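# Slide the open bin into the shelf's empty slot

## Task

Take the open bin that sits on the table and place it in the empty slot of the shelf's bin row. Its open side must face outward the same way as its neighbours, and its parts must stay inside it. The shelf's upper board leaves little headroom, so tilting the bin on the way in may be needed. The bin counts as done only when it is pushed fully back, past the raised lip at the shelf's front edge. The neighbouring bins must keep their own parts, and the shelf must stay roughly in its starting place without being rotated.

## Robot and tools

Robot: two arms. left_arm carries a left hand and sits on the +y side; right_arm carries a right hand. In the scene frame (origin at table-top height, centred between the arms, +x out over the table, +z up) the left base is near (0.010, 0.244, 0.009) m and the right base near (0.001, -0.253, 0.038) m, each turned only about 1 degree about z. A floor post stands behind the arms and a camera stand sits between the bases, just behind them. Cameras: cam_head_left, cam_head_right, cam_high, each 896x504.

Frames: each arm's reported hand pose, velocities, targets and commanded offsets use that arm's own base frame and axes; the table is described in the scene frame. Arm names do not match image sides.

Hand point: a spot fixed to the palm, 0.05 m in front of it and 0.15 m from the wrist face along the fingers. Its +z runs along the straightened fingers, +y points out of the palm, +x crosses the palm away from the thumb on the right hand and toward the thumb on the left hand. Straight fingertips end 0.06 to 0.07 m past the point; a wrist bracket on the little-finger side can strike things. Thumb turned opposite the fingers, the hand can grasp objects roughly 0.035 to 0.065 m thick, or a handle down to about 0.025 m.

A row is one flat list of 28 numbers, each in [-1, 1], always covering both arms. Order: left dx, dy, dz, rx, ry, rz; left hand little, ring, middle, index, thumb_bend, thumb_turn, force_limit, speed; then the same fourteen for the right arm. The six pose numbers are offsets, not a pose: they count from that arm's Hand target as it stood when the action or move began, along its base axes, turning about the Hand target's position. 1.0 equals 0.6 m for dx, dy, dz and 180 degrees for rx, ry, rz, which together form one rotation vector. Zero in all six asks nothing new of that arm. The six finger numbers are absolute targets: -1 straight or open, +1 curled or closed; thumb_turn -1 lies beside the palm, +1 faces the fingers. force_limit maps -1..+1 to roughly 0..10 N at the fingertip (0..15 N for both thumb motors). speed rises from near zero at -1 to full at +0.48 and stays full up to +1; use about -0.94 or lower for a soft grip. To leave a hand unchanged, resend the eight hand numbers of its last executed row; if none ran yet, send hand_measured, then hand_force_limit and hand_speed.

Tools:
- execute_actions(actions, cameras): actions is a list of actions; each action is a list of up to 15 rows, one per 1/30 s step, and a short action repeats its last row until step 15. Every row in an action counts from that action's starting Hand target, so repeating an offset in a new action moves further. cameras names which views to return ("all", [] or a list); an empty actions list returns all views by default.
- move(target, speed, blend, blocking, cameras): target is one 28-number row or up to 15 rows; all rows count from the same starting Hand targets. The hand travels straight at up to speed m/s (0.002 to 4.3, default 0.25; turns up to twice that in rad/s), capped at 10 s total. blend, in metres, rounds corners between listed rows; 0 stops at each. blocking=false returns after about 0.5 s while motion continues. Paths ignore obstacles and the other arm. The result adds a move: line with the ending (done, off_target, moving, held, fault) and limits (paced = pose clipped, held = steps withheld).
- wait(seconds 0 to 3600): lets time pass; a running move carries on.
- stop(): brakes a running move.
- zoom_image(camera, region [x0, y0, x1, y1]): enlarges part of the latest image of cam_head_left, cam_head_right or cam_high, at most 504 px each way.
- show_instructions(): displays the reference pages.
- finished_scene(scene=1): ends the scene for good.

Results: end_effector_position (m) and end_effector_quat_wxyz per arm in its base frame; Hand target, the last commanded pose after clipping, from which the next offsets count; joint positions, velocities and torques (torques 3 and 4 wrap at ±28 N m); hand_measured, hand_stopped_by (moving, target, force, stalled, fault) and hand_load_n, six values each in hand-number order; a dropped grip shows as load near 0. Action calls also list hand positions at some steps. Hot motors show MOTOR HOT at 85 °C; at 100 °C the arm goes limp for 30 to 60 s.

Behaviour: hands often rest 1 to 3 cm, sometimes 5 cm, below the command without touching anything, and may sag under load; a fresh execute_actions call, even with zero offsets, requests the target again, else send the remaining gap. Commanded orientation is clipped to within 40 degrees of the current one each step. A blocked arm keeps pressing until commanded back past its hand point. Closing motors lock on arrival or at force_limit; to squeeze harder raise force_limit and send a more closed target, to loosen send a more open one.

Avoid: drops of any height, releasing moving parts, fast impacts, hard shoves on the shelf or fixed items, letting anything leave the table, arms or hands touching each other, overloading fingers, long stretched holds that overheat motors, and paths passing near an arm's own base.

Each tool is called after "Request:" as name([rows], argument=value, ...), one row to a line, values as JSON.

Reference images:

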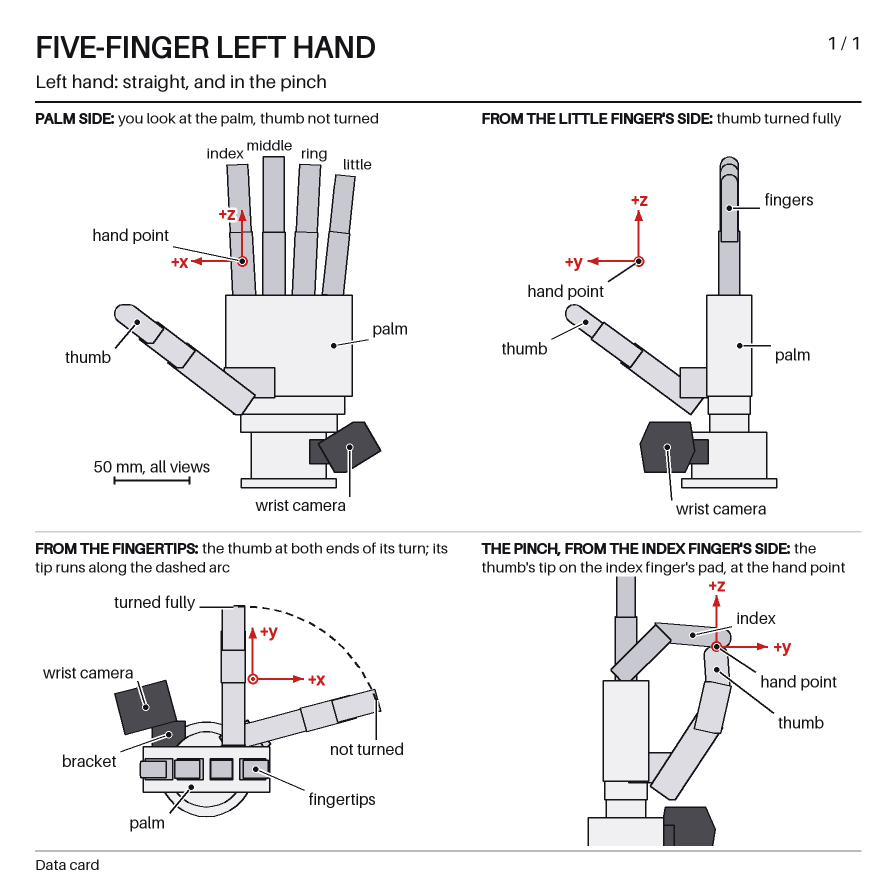

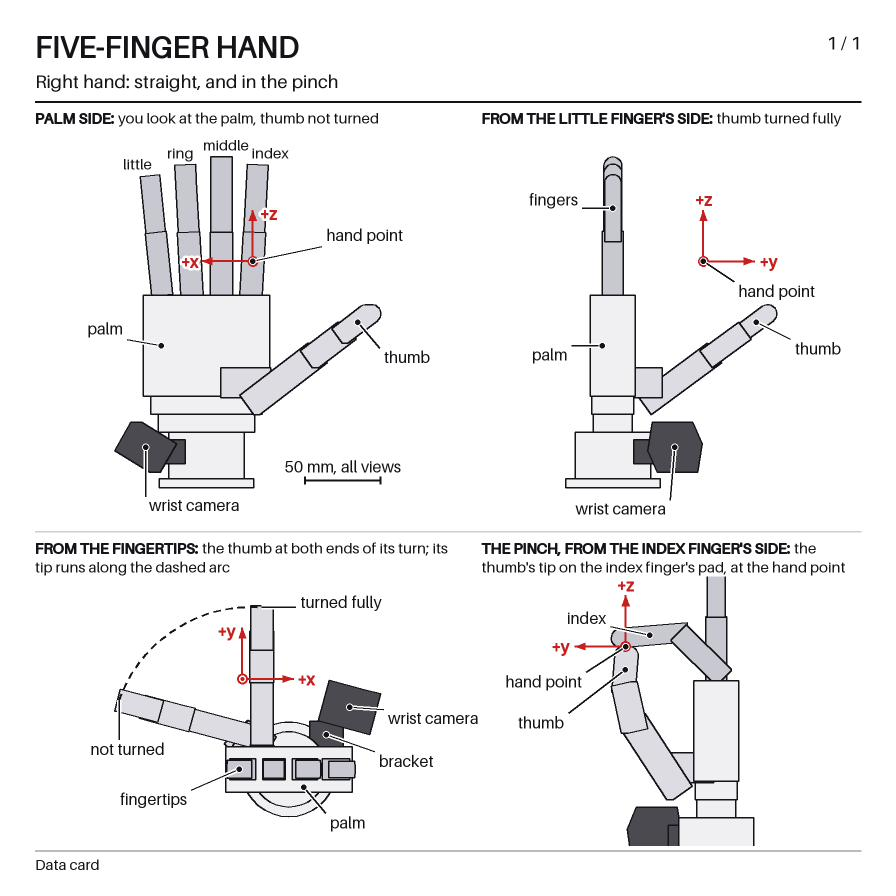

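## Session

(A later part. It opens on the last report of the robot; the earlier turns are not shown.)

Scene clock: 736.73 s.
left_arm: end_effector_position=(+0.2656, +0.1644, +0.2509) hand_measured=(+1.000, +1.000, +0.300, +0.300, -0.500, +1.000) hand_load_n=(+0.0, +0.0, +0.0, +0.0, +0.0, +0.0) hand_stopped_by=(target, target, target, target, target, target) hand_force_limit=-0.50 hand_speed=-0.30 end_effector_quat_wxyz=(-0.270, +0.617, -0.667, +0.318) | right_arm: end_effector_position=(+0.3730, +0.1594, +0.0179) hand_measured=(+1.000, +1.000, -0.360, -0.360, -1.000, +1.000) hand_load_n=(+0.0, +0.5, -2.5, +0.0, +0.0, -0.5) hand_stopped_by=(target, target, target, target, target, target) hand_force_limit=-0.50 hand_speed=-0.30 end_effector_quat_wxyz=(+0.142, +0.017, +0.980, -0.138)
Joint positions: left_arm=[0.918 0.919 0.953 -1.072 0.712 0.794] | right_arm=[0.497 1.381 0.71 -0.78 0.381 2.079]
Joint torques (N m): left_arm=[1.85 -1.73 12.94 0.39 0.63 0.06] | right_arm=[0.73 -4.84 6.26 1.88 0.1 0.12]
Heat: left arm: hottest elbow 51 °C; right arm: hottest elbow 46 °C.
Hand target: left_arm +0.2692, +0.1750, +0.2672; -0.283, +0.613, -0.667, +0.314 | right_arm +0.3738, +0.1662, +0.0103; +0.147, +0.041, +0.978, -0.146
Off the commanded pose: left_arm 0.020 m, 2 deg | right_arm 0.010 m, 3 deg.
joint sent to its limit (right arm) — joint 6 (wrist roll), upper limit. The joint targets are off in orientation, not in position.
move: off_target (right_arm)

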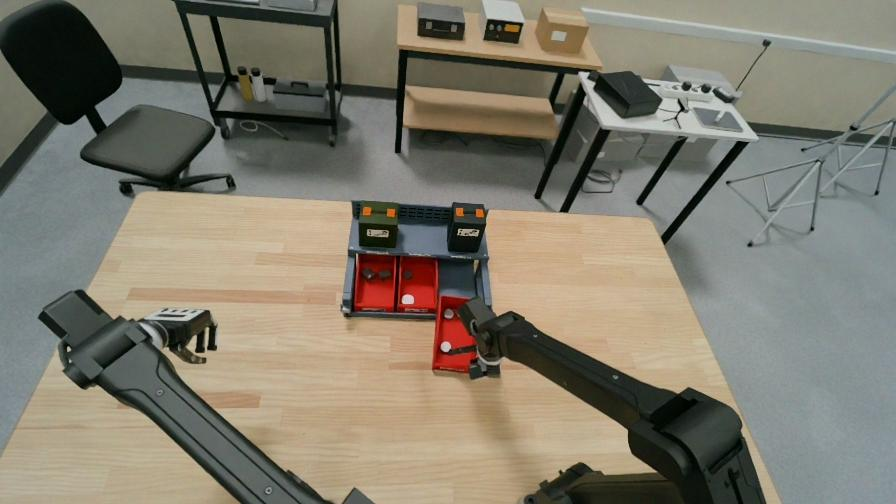

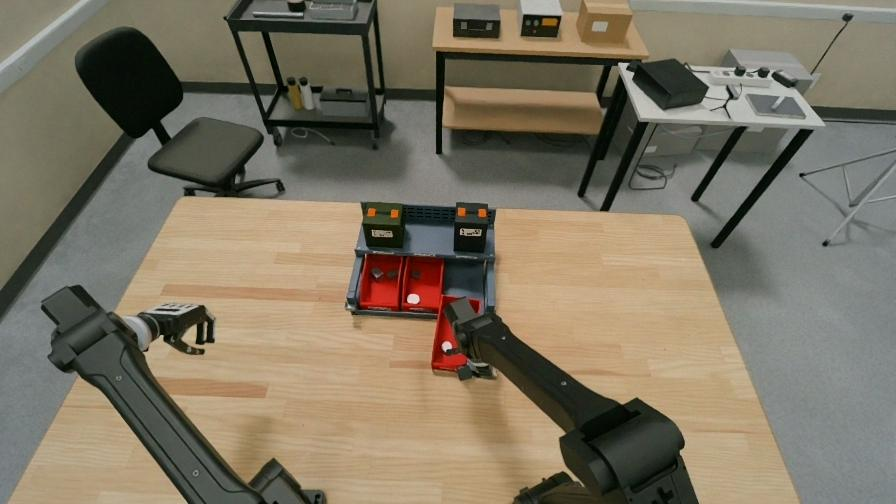

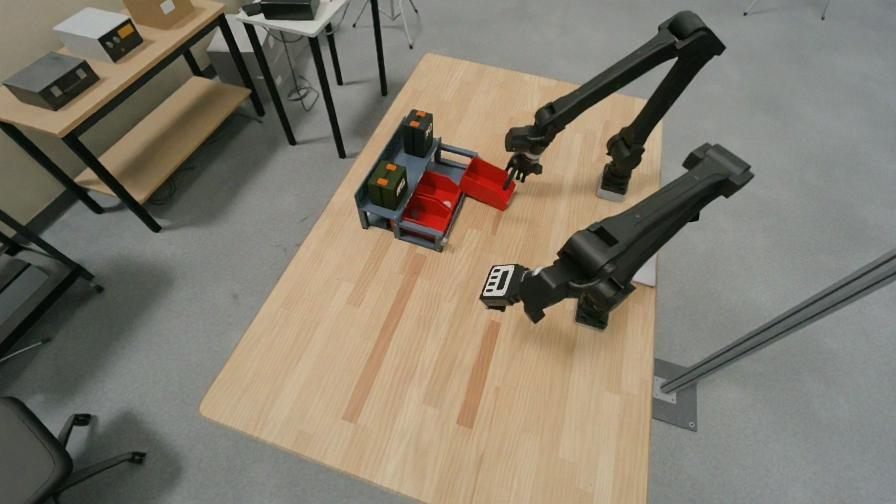

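Request:
move(target=[0,0,0,0,0,0,1,1,0.3,0.3,-0.5,1,-0.5,-0.3,0.022,-0.004,0.008,0,0.0,0,1,1,-0.28,-0.28,-1,1,-0.5,-0.6], speed=0.06, cameras=["all"])

Request:
zoom_image(camera="cam_high", region=[440, 130, 530, 220])

Request:
zoom_image(camera="cam_head_left", region=[410, 260, 530, 380])

Scene clock: 745.03 s.
left_arm: end_effector_position=(+0.2656, +0.1644, +0.2509) hand_measured=(+1.000, +1.000, +0.300, +0.300, -0.500, +1.000) hand_load_n=(+0.0, +0.0, +0.0, +0.0, +0.0, +0.0) hand_stopped_by=(target, target, target, target, target, target) hand_force_limit=-0.50 hand_speed=-0.30 end_effector_quat_wxyz=(-0.270, +0.617, -0.667, +0.318) | right_arm: end_effector_position=(+0.3752, +0.1593, +0.0147) hand_measured=(+1.000, +1.000, -0.280, -0.280, -1.000, +1.000) hand_load_n=(+0.0, +0.0, -2.0, +0.0, +0.0, +0.0) hand_stopped_by=(target, target, target, target, target, target) hand_force_limit=-0.50 hand_speed=-0.60 end_effector_quat_wxyz=(+0.144, +0.017, +0.979, -0.140)
Joint positions: left_arm=[0.918 0.919 0.953 -1.072 0.712 0.794] | right_arm=[0.497 1.393 0.709 -0.767 0.387 2.08]
Joint torques (N m): left_arm=[1.79 -1.73 12.94 0.38 0.63 0.05] | right_arm=[-0.67 -4.42 8.61 0.95 0.15 0.11]
Heat: left arm: hottest elbow 52 °C; right arm: hottest elbow 44 °C.
Hand target: left_arm +0.2692, +0.1750, +0.2672; -0.283, +0.613, -0.667, +0.314 | right_arm +0.3869, +0.1637, +0.0150; +0.147, +0.041, +0.978, -0.146
Off the commanded pose: left_arm 0.020 m, 2 deg | right_arm 0.013 m, 3 deg.
joint sent to its limit (right arm) — joint 6 (wrist roll), upper limit. The joint targets still meet the commanded pose.
move: off_target (right_arm)

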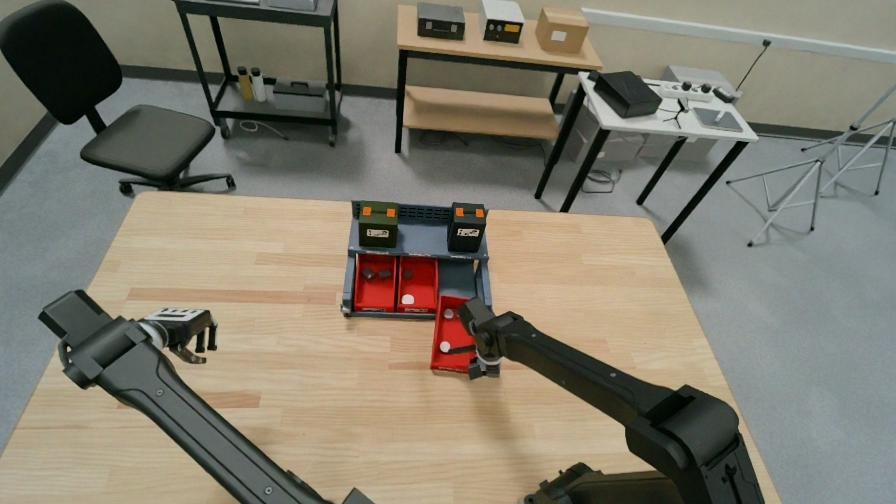

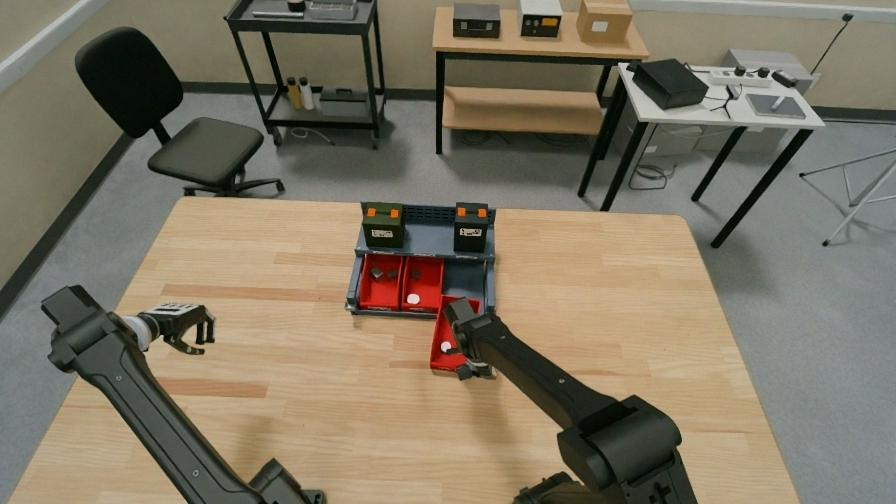

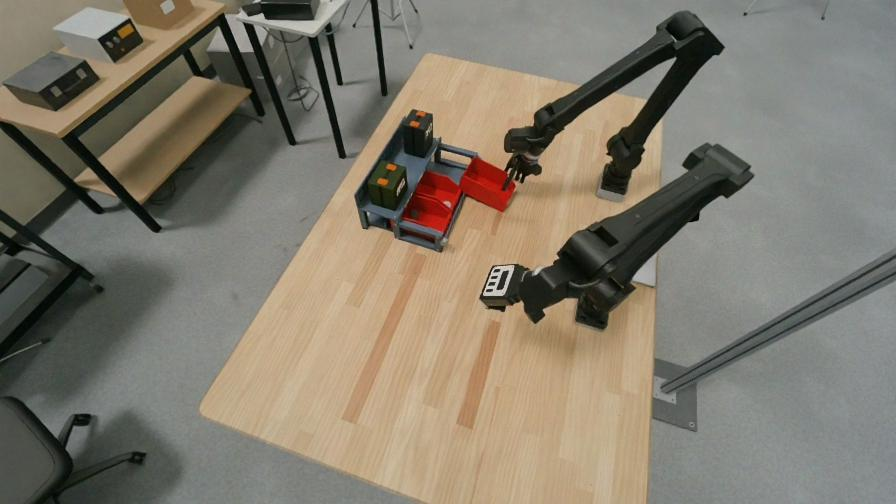

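Scaled by 5.600 from the camera's image (finer frame: 1280x720).

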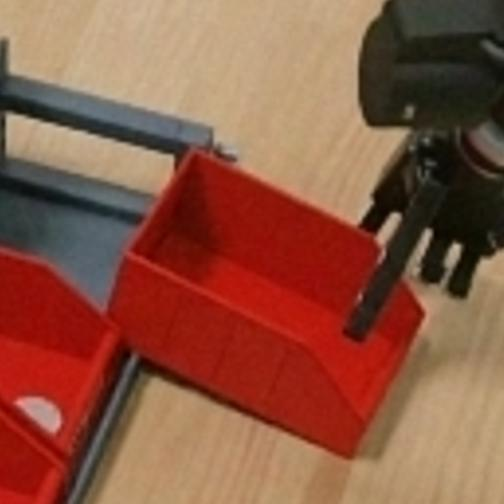

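Scaled by 4.200 from the camera's image (finer frame: 1280x720).

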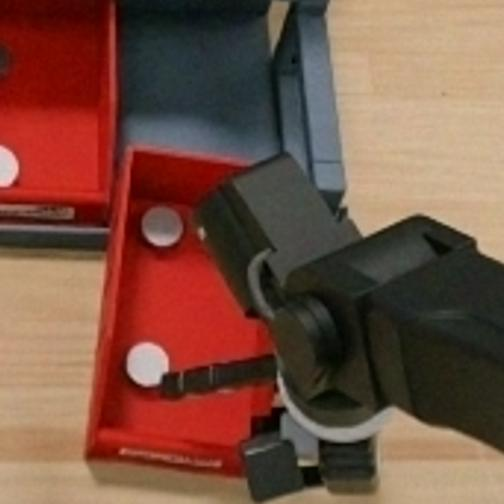

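Request:
move(target=[0,0,0,0,0,0,1,1,0.3,0.3,-0.5,1,-0.5,-0.3,0.0,0.0,0.045,0,0.0,0,1,1,-0.28,-0.28,-1,1,-0.5,-0.6], speed=0.06, cameras=["all"])

Request:
zoom_image(camera="cam_high", region=[440, 130, 530, 220])

Request:
zoom_image(camera="cam_head_left", region=[410, 260, 530, 380])

Scene clock: 752.00 s.
left_arm: end_effector_position=(+0.2656, +0.1644, +0.2509) hand_measured=(+1.000, +1.000, +0.300, +0.300, -0.500, +1.000) hand_load_n=(+0.0, +0.0, +0.0, +0.0, +0.0, +0.0) hand_stopped_by=(target, target, target, target, target, target) hand_force_limit=-0.50 hand_speed=-0.30 end_effector_quat_wxyz=(-0.270, +0.617, -0.667, +0.318) | right_arm: end_effector_position=(+0.3719, +0.1576, +0.0255) hand_measured=(+1.000, +1.000, -0.280, -0.280, -1.000, +1.000) hand_load_n=(+0.0, +0.0, +0.0, +0.0, +0.0, +0.0) hand_stopped_by=(target, target, target, target, target, target) hand_force_limit=-0.50 hand_speed=-0.60 end_effector_quat_wxyz=(+0.132, +0.015, +0.980, -0.147)
Joint positions: left_arm=[0.918 0.919 0.953 -1.072 0.712 0.794] | right_arm=[0.497 1.376 0.737 -0.841 0.387 2.08]
Joint torques (N m): left_arm=[1.85 -1.73 12.93 0.38 0.63 0.06] | right_arm=[-0.73 -7.59 9.35 0.42 0.15 0.11]
Heat: left arm: hottest elbow 52 °C; right arm: hottest elbow 44 °C.
Hand target: left_arm +0.2692, +0.1750, +0.2672; -0.283, +0.613, -0.667, +0.314 | right_arm +0.3868, +0.1637, +0.0420; +0.146, +0.041, +0.978, -0.146
Off the commanded pose: left_arm 0.020 m, 2 deg | right_arm 0.023 m, 4 deg.
joint sent to its limit (right arm) — joint 6 (wrist roll), upper limit. The joint targets still meet the commanded pose.
move: off_target (right_arm)

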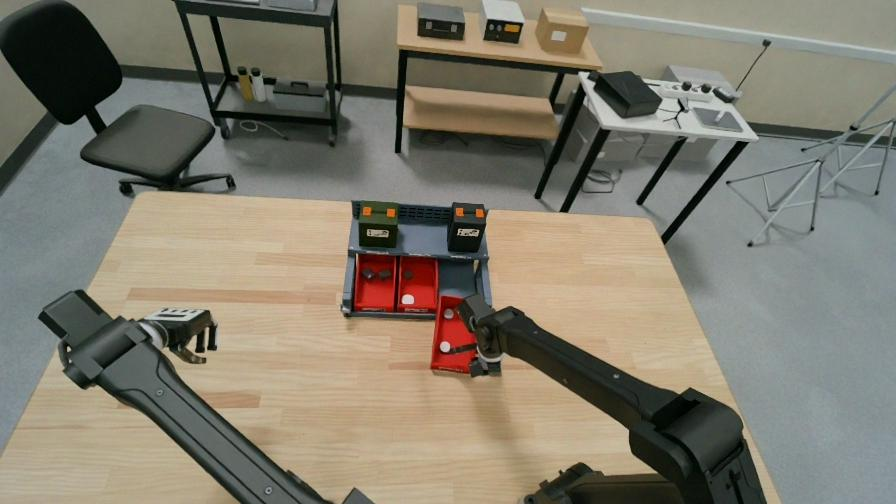

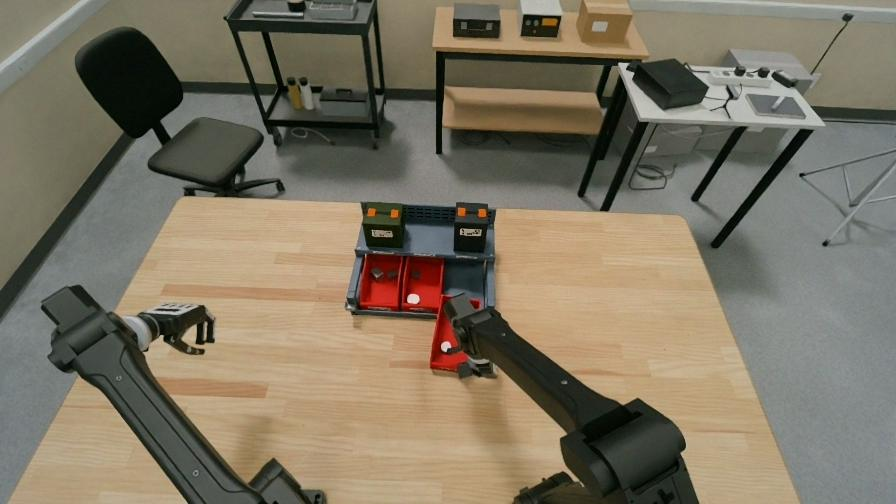

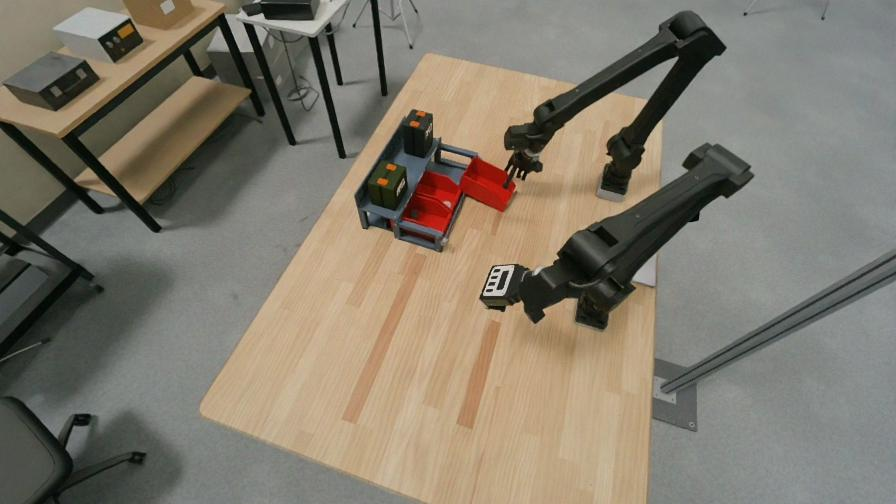

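Scaled by 5.600 from the camera's image (finer frame: 1280x720).

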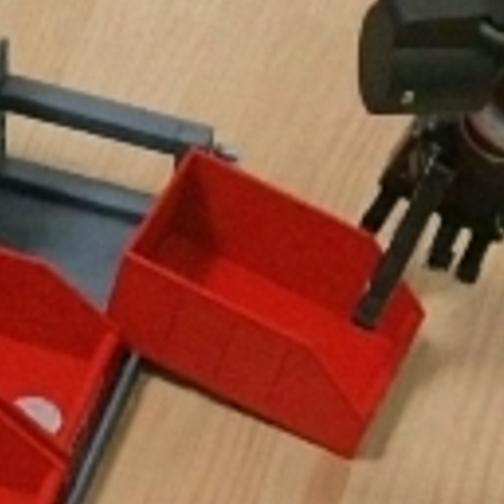

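Scaled by 4.200 from the camera's image (finer frame: 1280x720).

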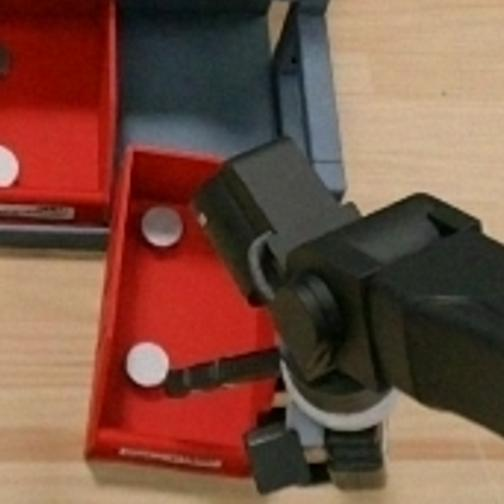

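Request:
move([
  [0,0,0,0,0,0,1,1,0.3,0.3,-0.5,1,-0.5,-0.3,0.024,0.008,0.0,0,0.0,0,1,1,-0.28,-0.28,-1,1,-0.5,-0.6],
  [0,0,0,0,0,0,1,1,0.3,0.3,-0.5,1,-0.5,-0.3,0.014,0.008,-0.03,0,0.0,0,1,1,-0.28,-0.28,-1,1,-0.5,-0.6],
], speed=0.06, cameras=["all"])

Request:
zoom_image(camera="cam_high", region=[440, 130, 530, 220])

Request:
zoom_image(camera="cam_head_left", region=[410, 260, 530, 380])

Scene clock: 757.90 s.
left_arm: end_effector_position=(+0.2656, +0.1644, +0.2509) hand_measured=(+1.000, +1.000, +0.300, +0.300, -0.500, +1.000) hand_load_n=(+0.0, +0.0, +0.0, +0.0, +0.0, +0.0) hand_stopped_by=(target, target, target, target, target, target) hand_force_limit=-0.50 hand_speed=-0.30 end_effector_quat_wxyz=(-0.270, +0.617, -0.667, +0.318) | right_arm: end_effector_position=(+0.3891, +0.1660, +0.0251) hand_measured=(+1.000, +1.000, -0.280, -0.280, -1.000, +1.000) hand_load_n=(+0.0, +0.0, +0.5, +0.0, +0.0, +0.0) hand_stopped_by=(target, target, target, target, target, target) hand_force_limit=-0.50 hand_speed=-0.60 end_effector_quat_wxyz=(+0.141, +0.017, +0.980, -0.142)
Joint positions: left_arm=[0.918 0.919 0.953 -1.072 0.712 0.794] | right_arm=[0.496 1.416 0.77 -0.813 0.388 2.08]
Joint torques (N m): left_arm=[1.85 -1.73 12.93 0.39 0.63 0.05] | right_arm=[-0.44 -6.53 7.16 1.46 0.13 0.11]
Heat: left arm: hottest elbow 52 °C; right arm: hottest elbow 44 °C.
Hand target: left_arm +0.2692, +0.1750, +0.2672; -0.283, +0.613, -0.667, +0.314 | right_arm +0.3954, +0.1686, +0.0241; +0.147, +0.041, +0.978, -0.145
Off the commanded pose: left_arm 0.020 m, 2 deg | right_arm 0.007 m, 3 deg.
joint sent to its limit (right arm) — joint 6 (wrist roll), upper limit. The joint targets still meet the commanded pose.
move: off_target (right_arm)

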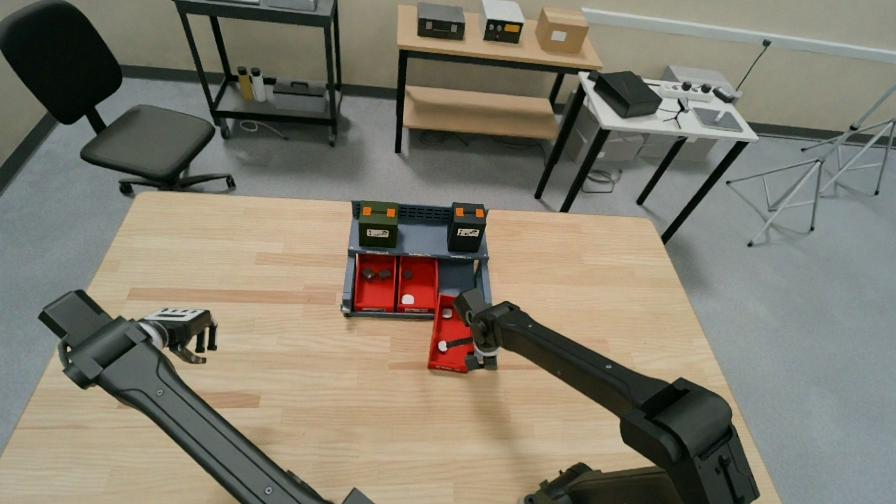

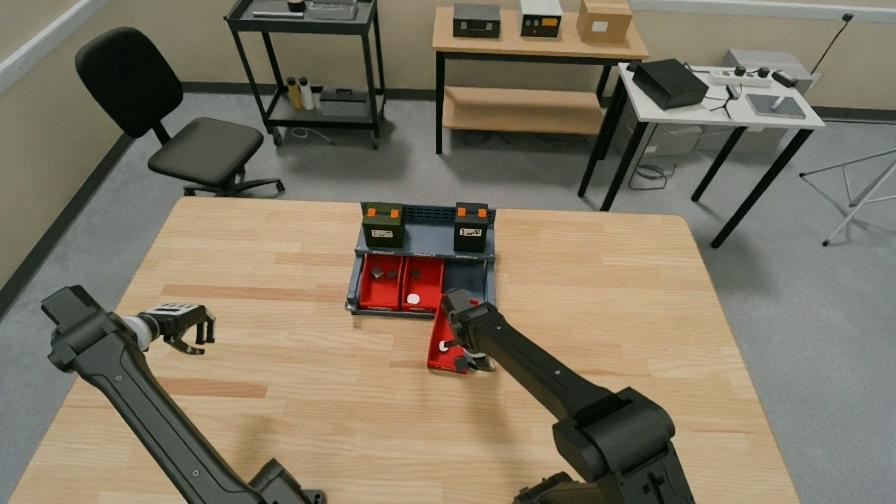

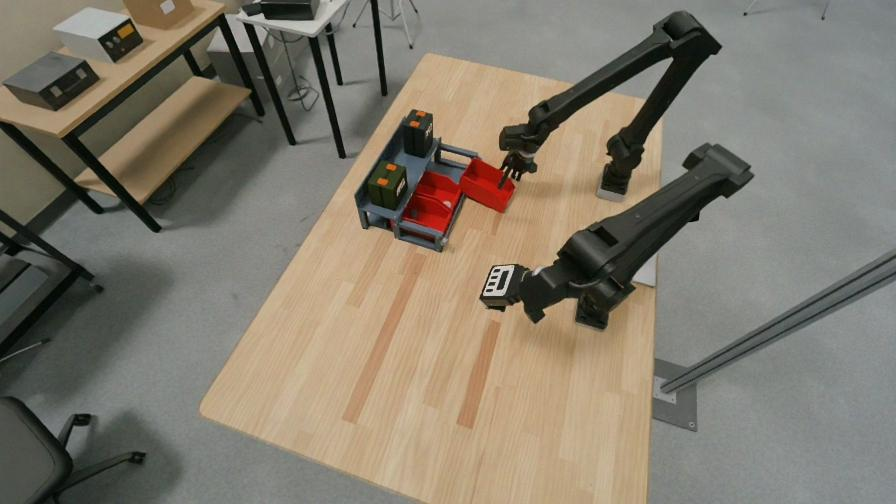

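Scaled by 5.600 from the camera's image (finer frame: 1280x720).

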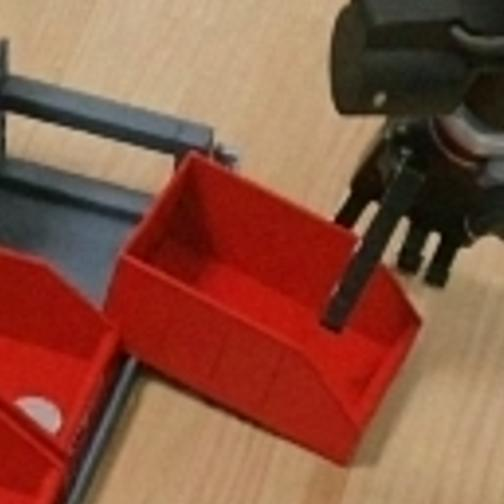

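Scaled by 4.200 from the camera's image (finer frame: 1280x720).

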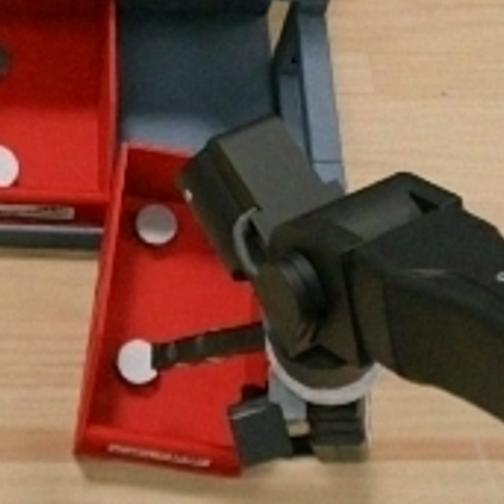

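Request:
move([
  [0,0,0,0,0,0,1,1,0.3,0.3,-0.5,1,-0.5,-0.3,0.0,-0.012,0.0,0,0.0,0,1,1,-0.28,-0.28,-1,1,-0.5,-0.6],
  [0,0,0,0,0,0,1,1,0.3,0.3,-0.5,1,-0.5,-0.3,-0.002,-0.01,-0.016,0,0.0,0,1,1,-0.28,-0.28,-1,1,-0.5,-0.6],
], speed=0.06, cameras=["all"])

Request:
zoom_image(camera="cam_high", region=[440, 130, 530, 220])

Request:
zoom_image(camera="cam_head_left", region=[410, 260, 530, 380])

Request:
zoom_image(camera="cam_head_right", region=[410, 260, 530, 380])

Scene clock: 771.00 s.
left_arm: end_effector_position=(+0.2656, +0.1644, +0.2509) hand_measured=(+1.000, +1.000, +0.300, +0.300, -0.500, +1.000) hand_load_n=(+0.0, +0.0, +0.0, +0.0, +0.0, +0.0) hand_stopped_by=(target, target, target, target, target, target) hand_force_limit=-0.50 hand_speed=-0.30 end_effector_quat_wxyz=(-0.270, +0.617, -0.667, +0.318) | right_arm: end_effector_position=(+0.3906, +0.1636, +0.0186) hand_measured=(+1.000, +1.000, -0.280, -0.280, -1.000, +1.000) hand_load_n=(+0.0, -0.5, +0.0, +0.0, +0.0, +0.0) hand_stopped_by=(target, target, target, target, target, target) hand_force_limit=-0.50 hand_speed=-0.60 end_effector_quat_wxyz=(+0.145, +0.021, +0.979, -0.141)
Joint positions: left_arm=[0.918 0.919 0.953 -1.072 0.712 0.794] | right_arm=[0.49 1.425 0.754 -0.777 0.39 2.08]
Joint torques (N m): left_arm=[1.79 -1.79 12.94 0.38 0.63 0.05] | right_arm=[-0.73 -6.24 6.69 1.36 0.19 0.11]
Motor temperatures (°C): left_arm=[29 30 53 26 29 29] | right_arm=[30 31 44 30 27 29]
Heat: left arm: hottest elbow 53 °C; right arm: hottest elbow 44 °C.
Hand target: left_arm +0.2692, +0.1750, +0.2672; -0.283, +0.613, -0.667, +0.314 | right_arm +0.3940, +0.1626, +0.0144; +0.147, +0.041, +0.978, -0.145
Off the commanded pose: left_arm 0.020 m, 2 deg | right_arm 0.005 m, 2 deg.
joint sent to its limit (right arm) — joint 6 (wrist roll), upper limit. The joint targets still meet the commanded pose.
move: done

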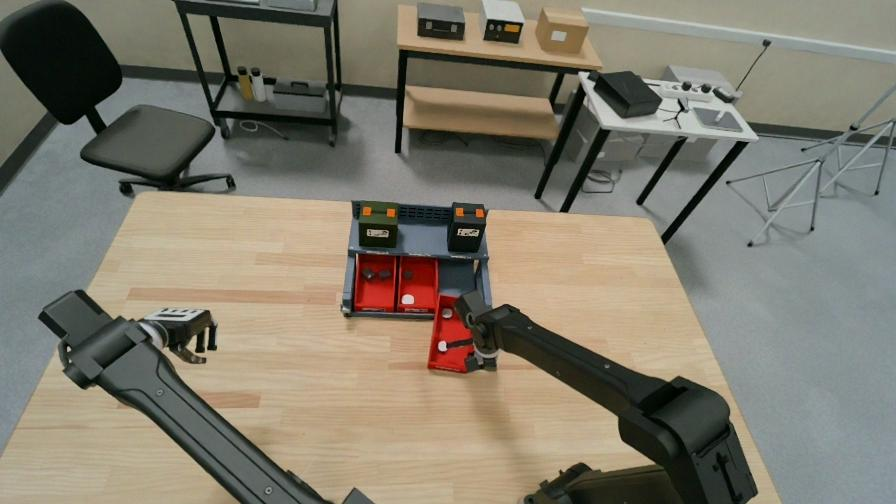

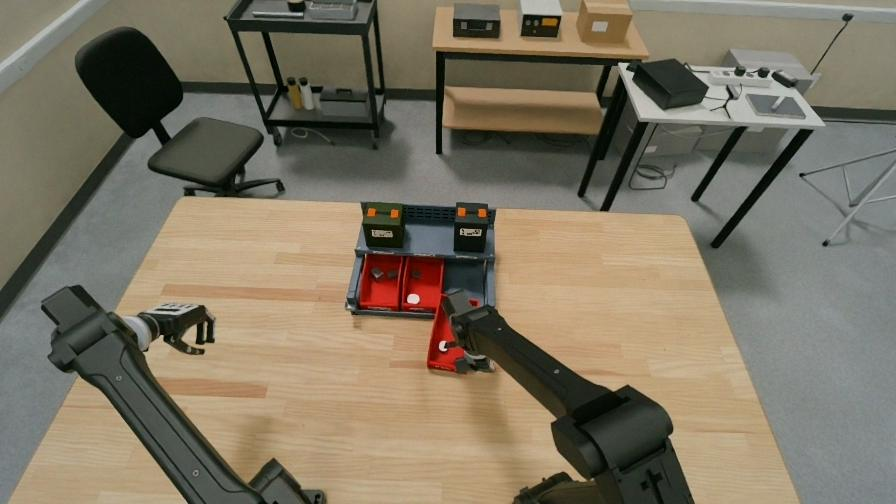

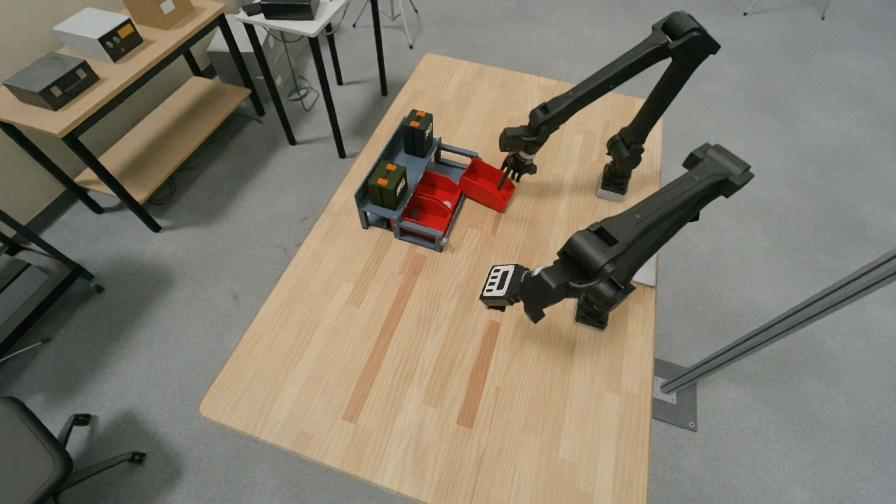

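Scaled by 5.600 from the camera's image (finer frame: 1280x720).

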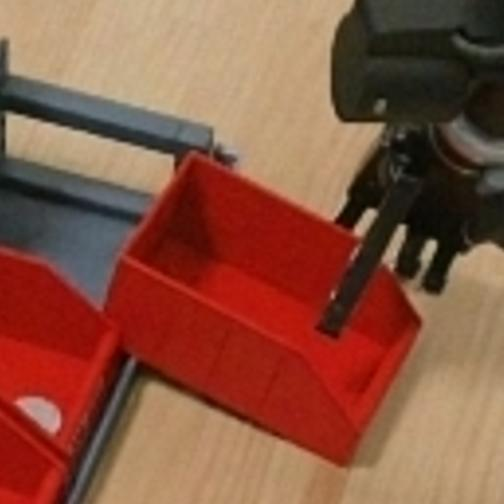

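Scaled by 4.200 from the camera's image (finer frame: 1280x720).

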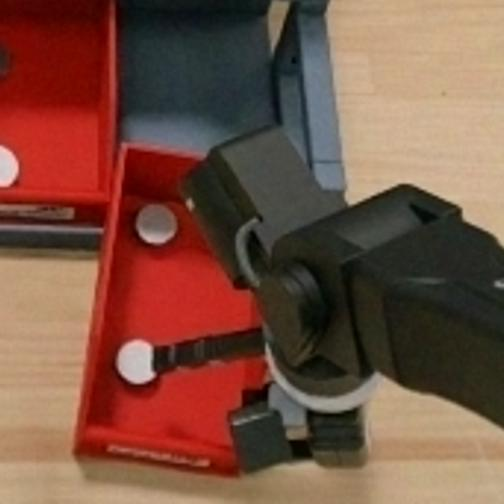

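Scaled by 4.200 from the camera's image (finer frame: 1280x720).

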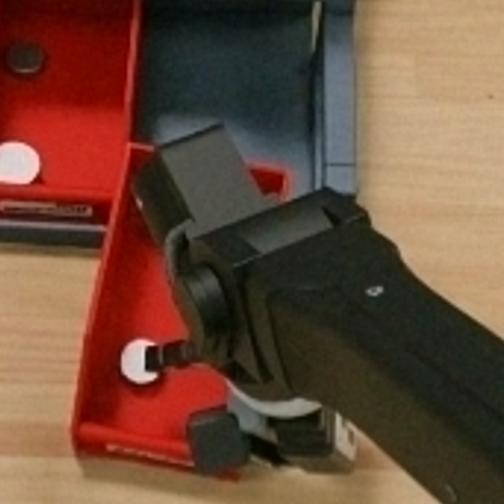

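Request:
move(target=[0,0,0,0,0,0,1,1,0.3,0.3,-0.5,1,-0.5,-0.3,0.0,0.0,0.0,0,0.0,0,1,1,-0.28,-0.28,0.3,1,-0.6,-0.9], speed=0.06, cameras=[])

Request:
wait(seconds=1.5, cameras=["all"])

Request:
zoom_image(camera="cam_high", region=[440, 130, 530, 220])

Request:
zoom_image(camera="cam_head_left", region=[410, 260, 530, 380])

Scene clock: 778.50 s.
left_arm: end_effector_position=(+0.2656, +0.1644, +0.2509) hand_measured=(+1.000, +1.000, +0.300, +0.300, -0.500, +1.000) hand_load_n=(+0.0, +0.0, +0.0, +0.0, +0.0, +0.0) hand_stopped_by=(target, target, target, target, target, target) hand_force_limit=-0.50 hand_speed=-0.30 end_effector_quat_wxyz=(-0.270, +0.617, -0.667, +0.318) | right_arm: end_effector_position=(+0.3906, +0.1636, +0.0186) hand_measured=(+1.000, +1.000, -0.280, -0.280, -0.294, +1.000) hand_load_n=(+0.0, -0.5, +0.0, +0.0, +0.0, +0.0) hand_stopped_by=(target, target, target, target, moving, target) hand_force_limit=-0.60 hand_speed=-0.90 end_effector_quat_wxyz=(+0.145, +0.021, +0.979, -0.141)
Joint positions: left_arm=[0.918 0.919 0.953 -1.072 0.712 0.794] | right_arm=[0.49 1.425 0.754 -0.777 0.39 2.08]
Joint torques (N m): left_arm=[1.85 -1.73 12.93 0.38 0.63 0.06] | right_arm=[-0.79 -6.36 6.67 1.35 0.2 0.11]
Heat: left arm: hottest elbow 53 °C; right arm: hottest elbow 43 °C.
Hand target: left_arm +0.2692, +0.1750, +0.2672; -0.283, +0.613, -0.667, +0.314 | right_arm +0.3940, +0.1626, +0.0144; +0.147, +0.041, +0.978, -0.145
Off the commanded pose: left_arm 0.020 m, 2 deg | right_arm 0.005 m, 2 deg.
joint sent to its limit (right arm) — joint 6 (wrist roll), upper limit.
move: moving (right_arm; no rest 5 s after the move's start)

Scene clock: 780.00 s.
left_arm: end_effector_position=(+0.2656, +0.1644, +0.2509) hand_measured=(+1.000, +1.000, +0.300, +0.300, -0.500, +1.000) hand_load_n=(+0.0, +0.0, +0.0, +0.0, +0.0, +0.0) hand_stopped_by=(target, target, target, target, target, target) hand_force_limit=-0.50 hand_speed=-0.30 end_effector_quat_wxyz=(-0.270, +0.617, -0.667, +0.318) | right_arm: end_effector_position=(+0.3906, +0.1636, +0.0186) hand_measured=(+1.000, +1.000, -0.280, -0.280, -0.078, +1.000) hand_load_n=(+0.0, -0.5, +0.0, +0.0, +0.0, +0.0) hand_stopped_by=(target, target, target, target, moving, target) hand_force_limit=-0.60 hand_speed=-0.90 end_effector_quat_wxyz=(+0.145, +0.021, +0.979, -0.141)
Joint positions: left_arm=[0.918 0.919 0.953 -1.072 0.712 0.794] | right_arm=[0.49 1.425 0.754 -0.777 0.39 2.08]
Joint torques (N m): left_arm=[1.79 -1.79 12.93 0.39 0.63 0.05] | right_arm=[-0.67 -6.3 6.65 1.35 0.2 0.11]
Heat: left arm: hottest elbow 53 °C; right arm: hottest elbow 43 °C.
Hand target: left_arm +0.2692, +0.1750, +0.2672; -0.283, +0.613, -0.667, +0.314 | right_arm +0.3940, +0.1626, +0.0144; +0.147, +0.041, +0.978, -0.145
Off the commanded pose: left_arm 0.020 m, 2 deg | right_arm 0.005 m, 2 deg.
wait: 1.50 s; no rest

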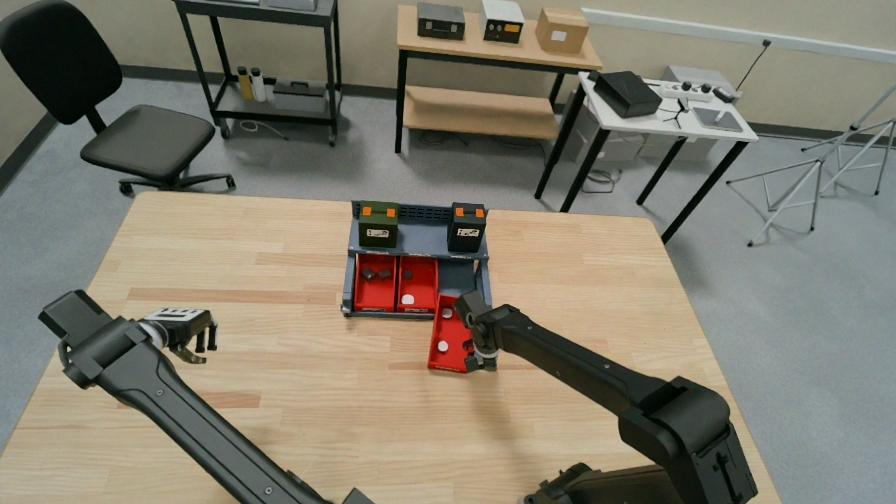

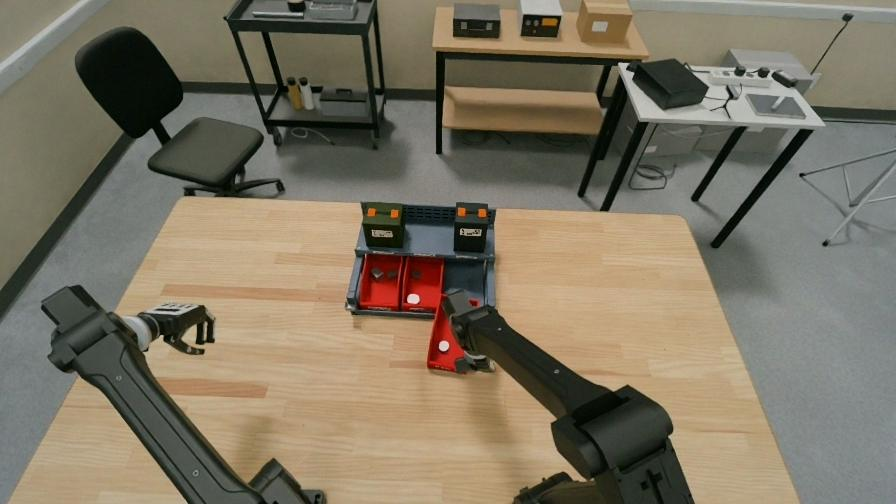

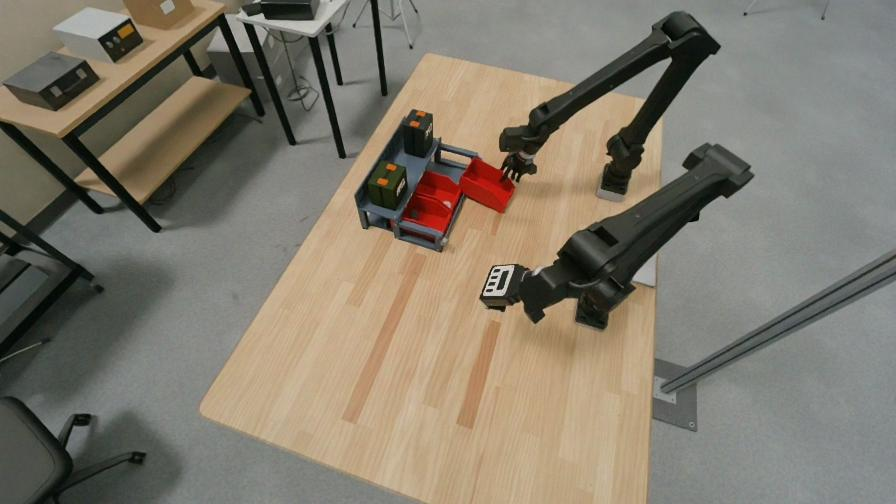

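Scaled by 5.600 from the camera's image (finer frame: 1280x720).

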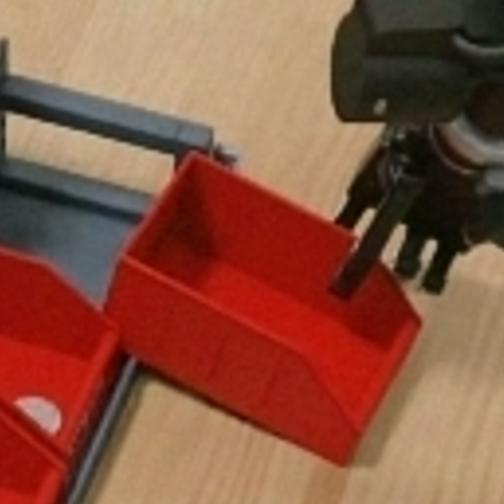

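Scaled by 4.200 from the camera's image (finer frame: 1280x720).

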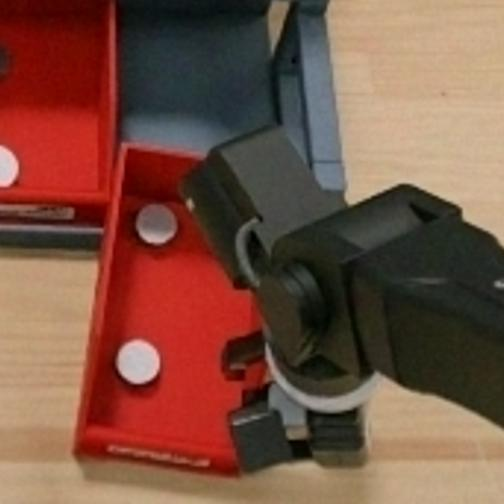

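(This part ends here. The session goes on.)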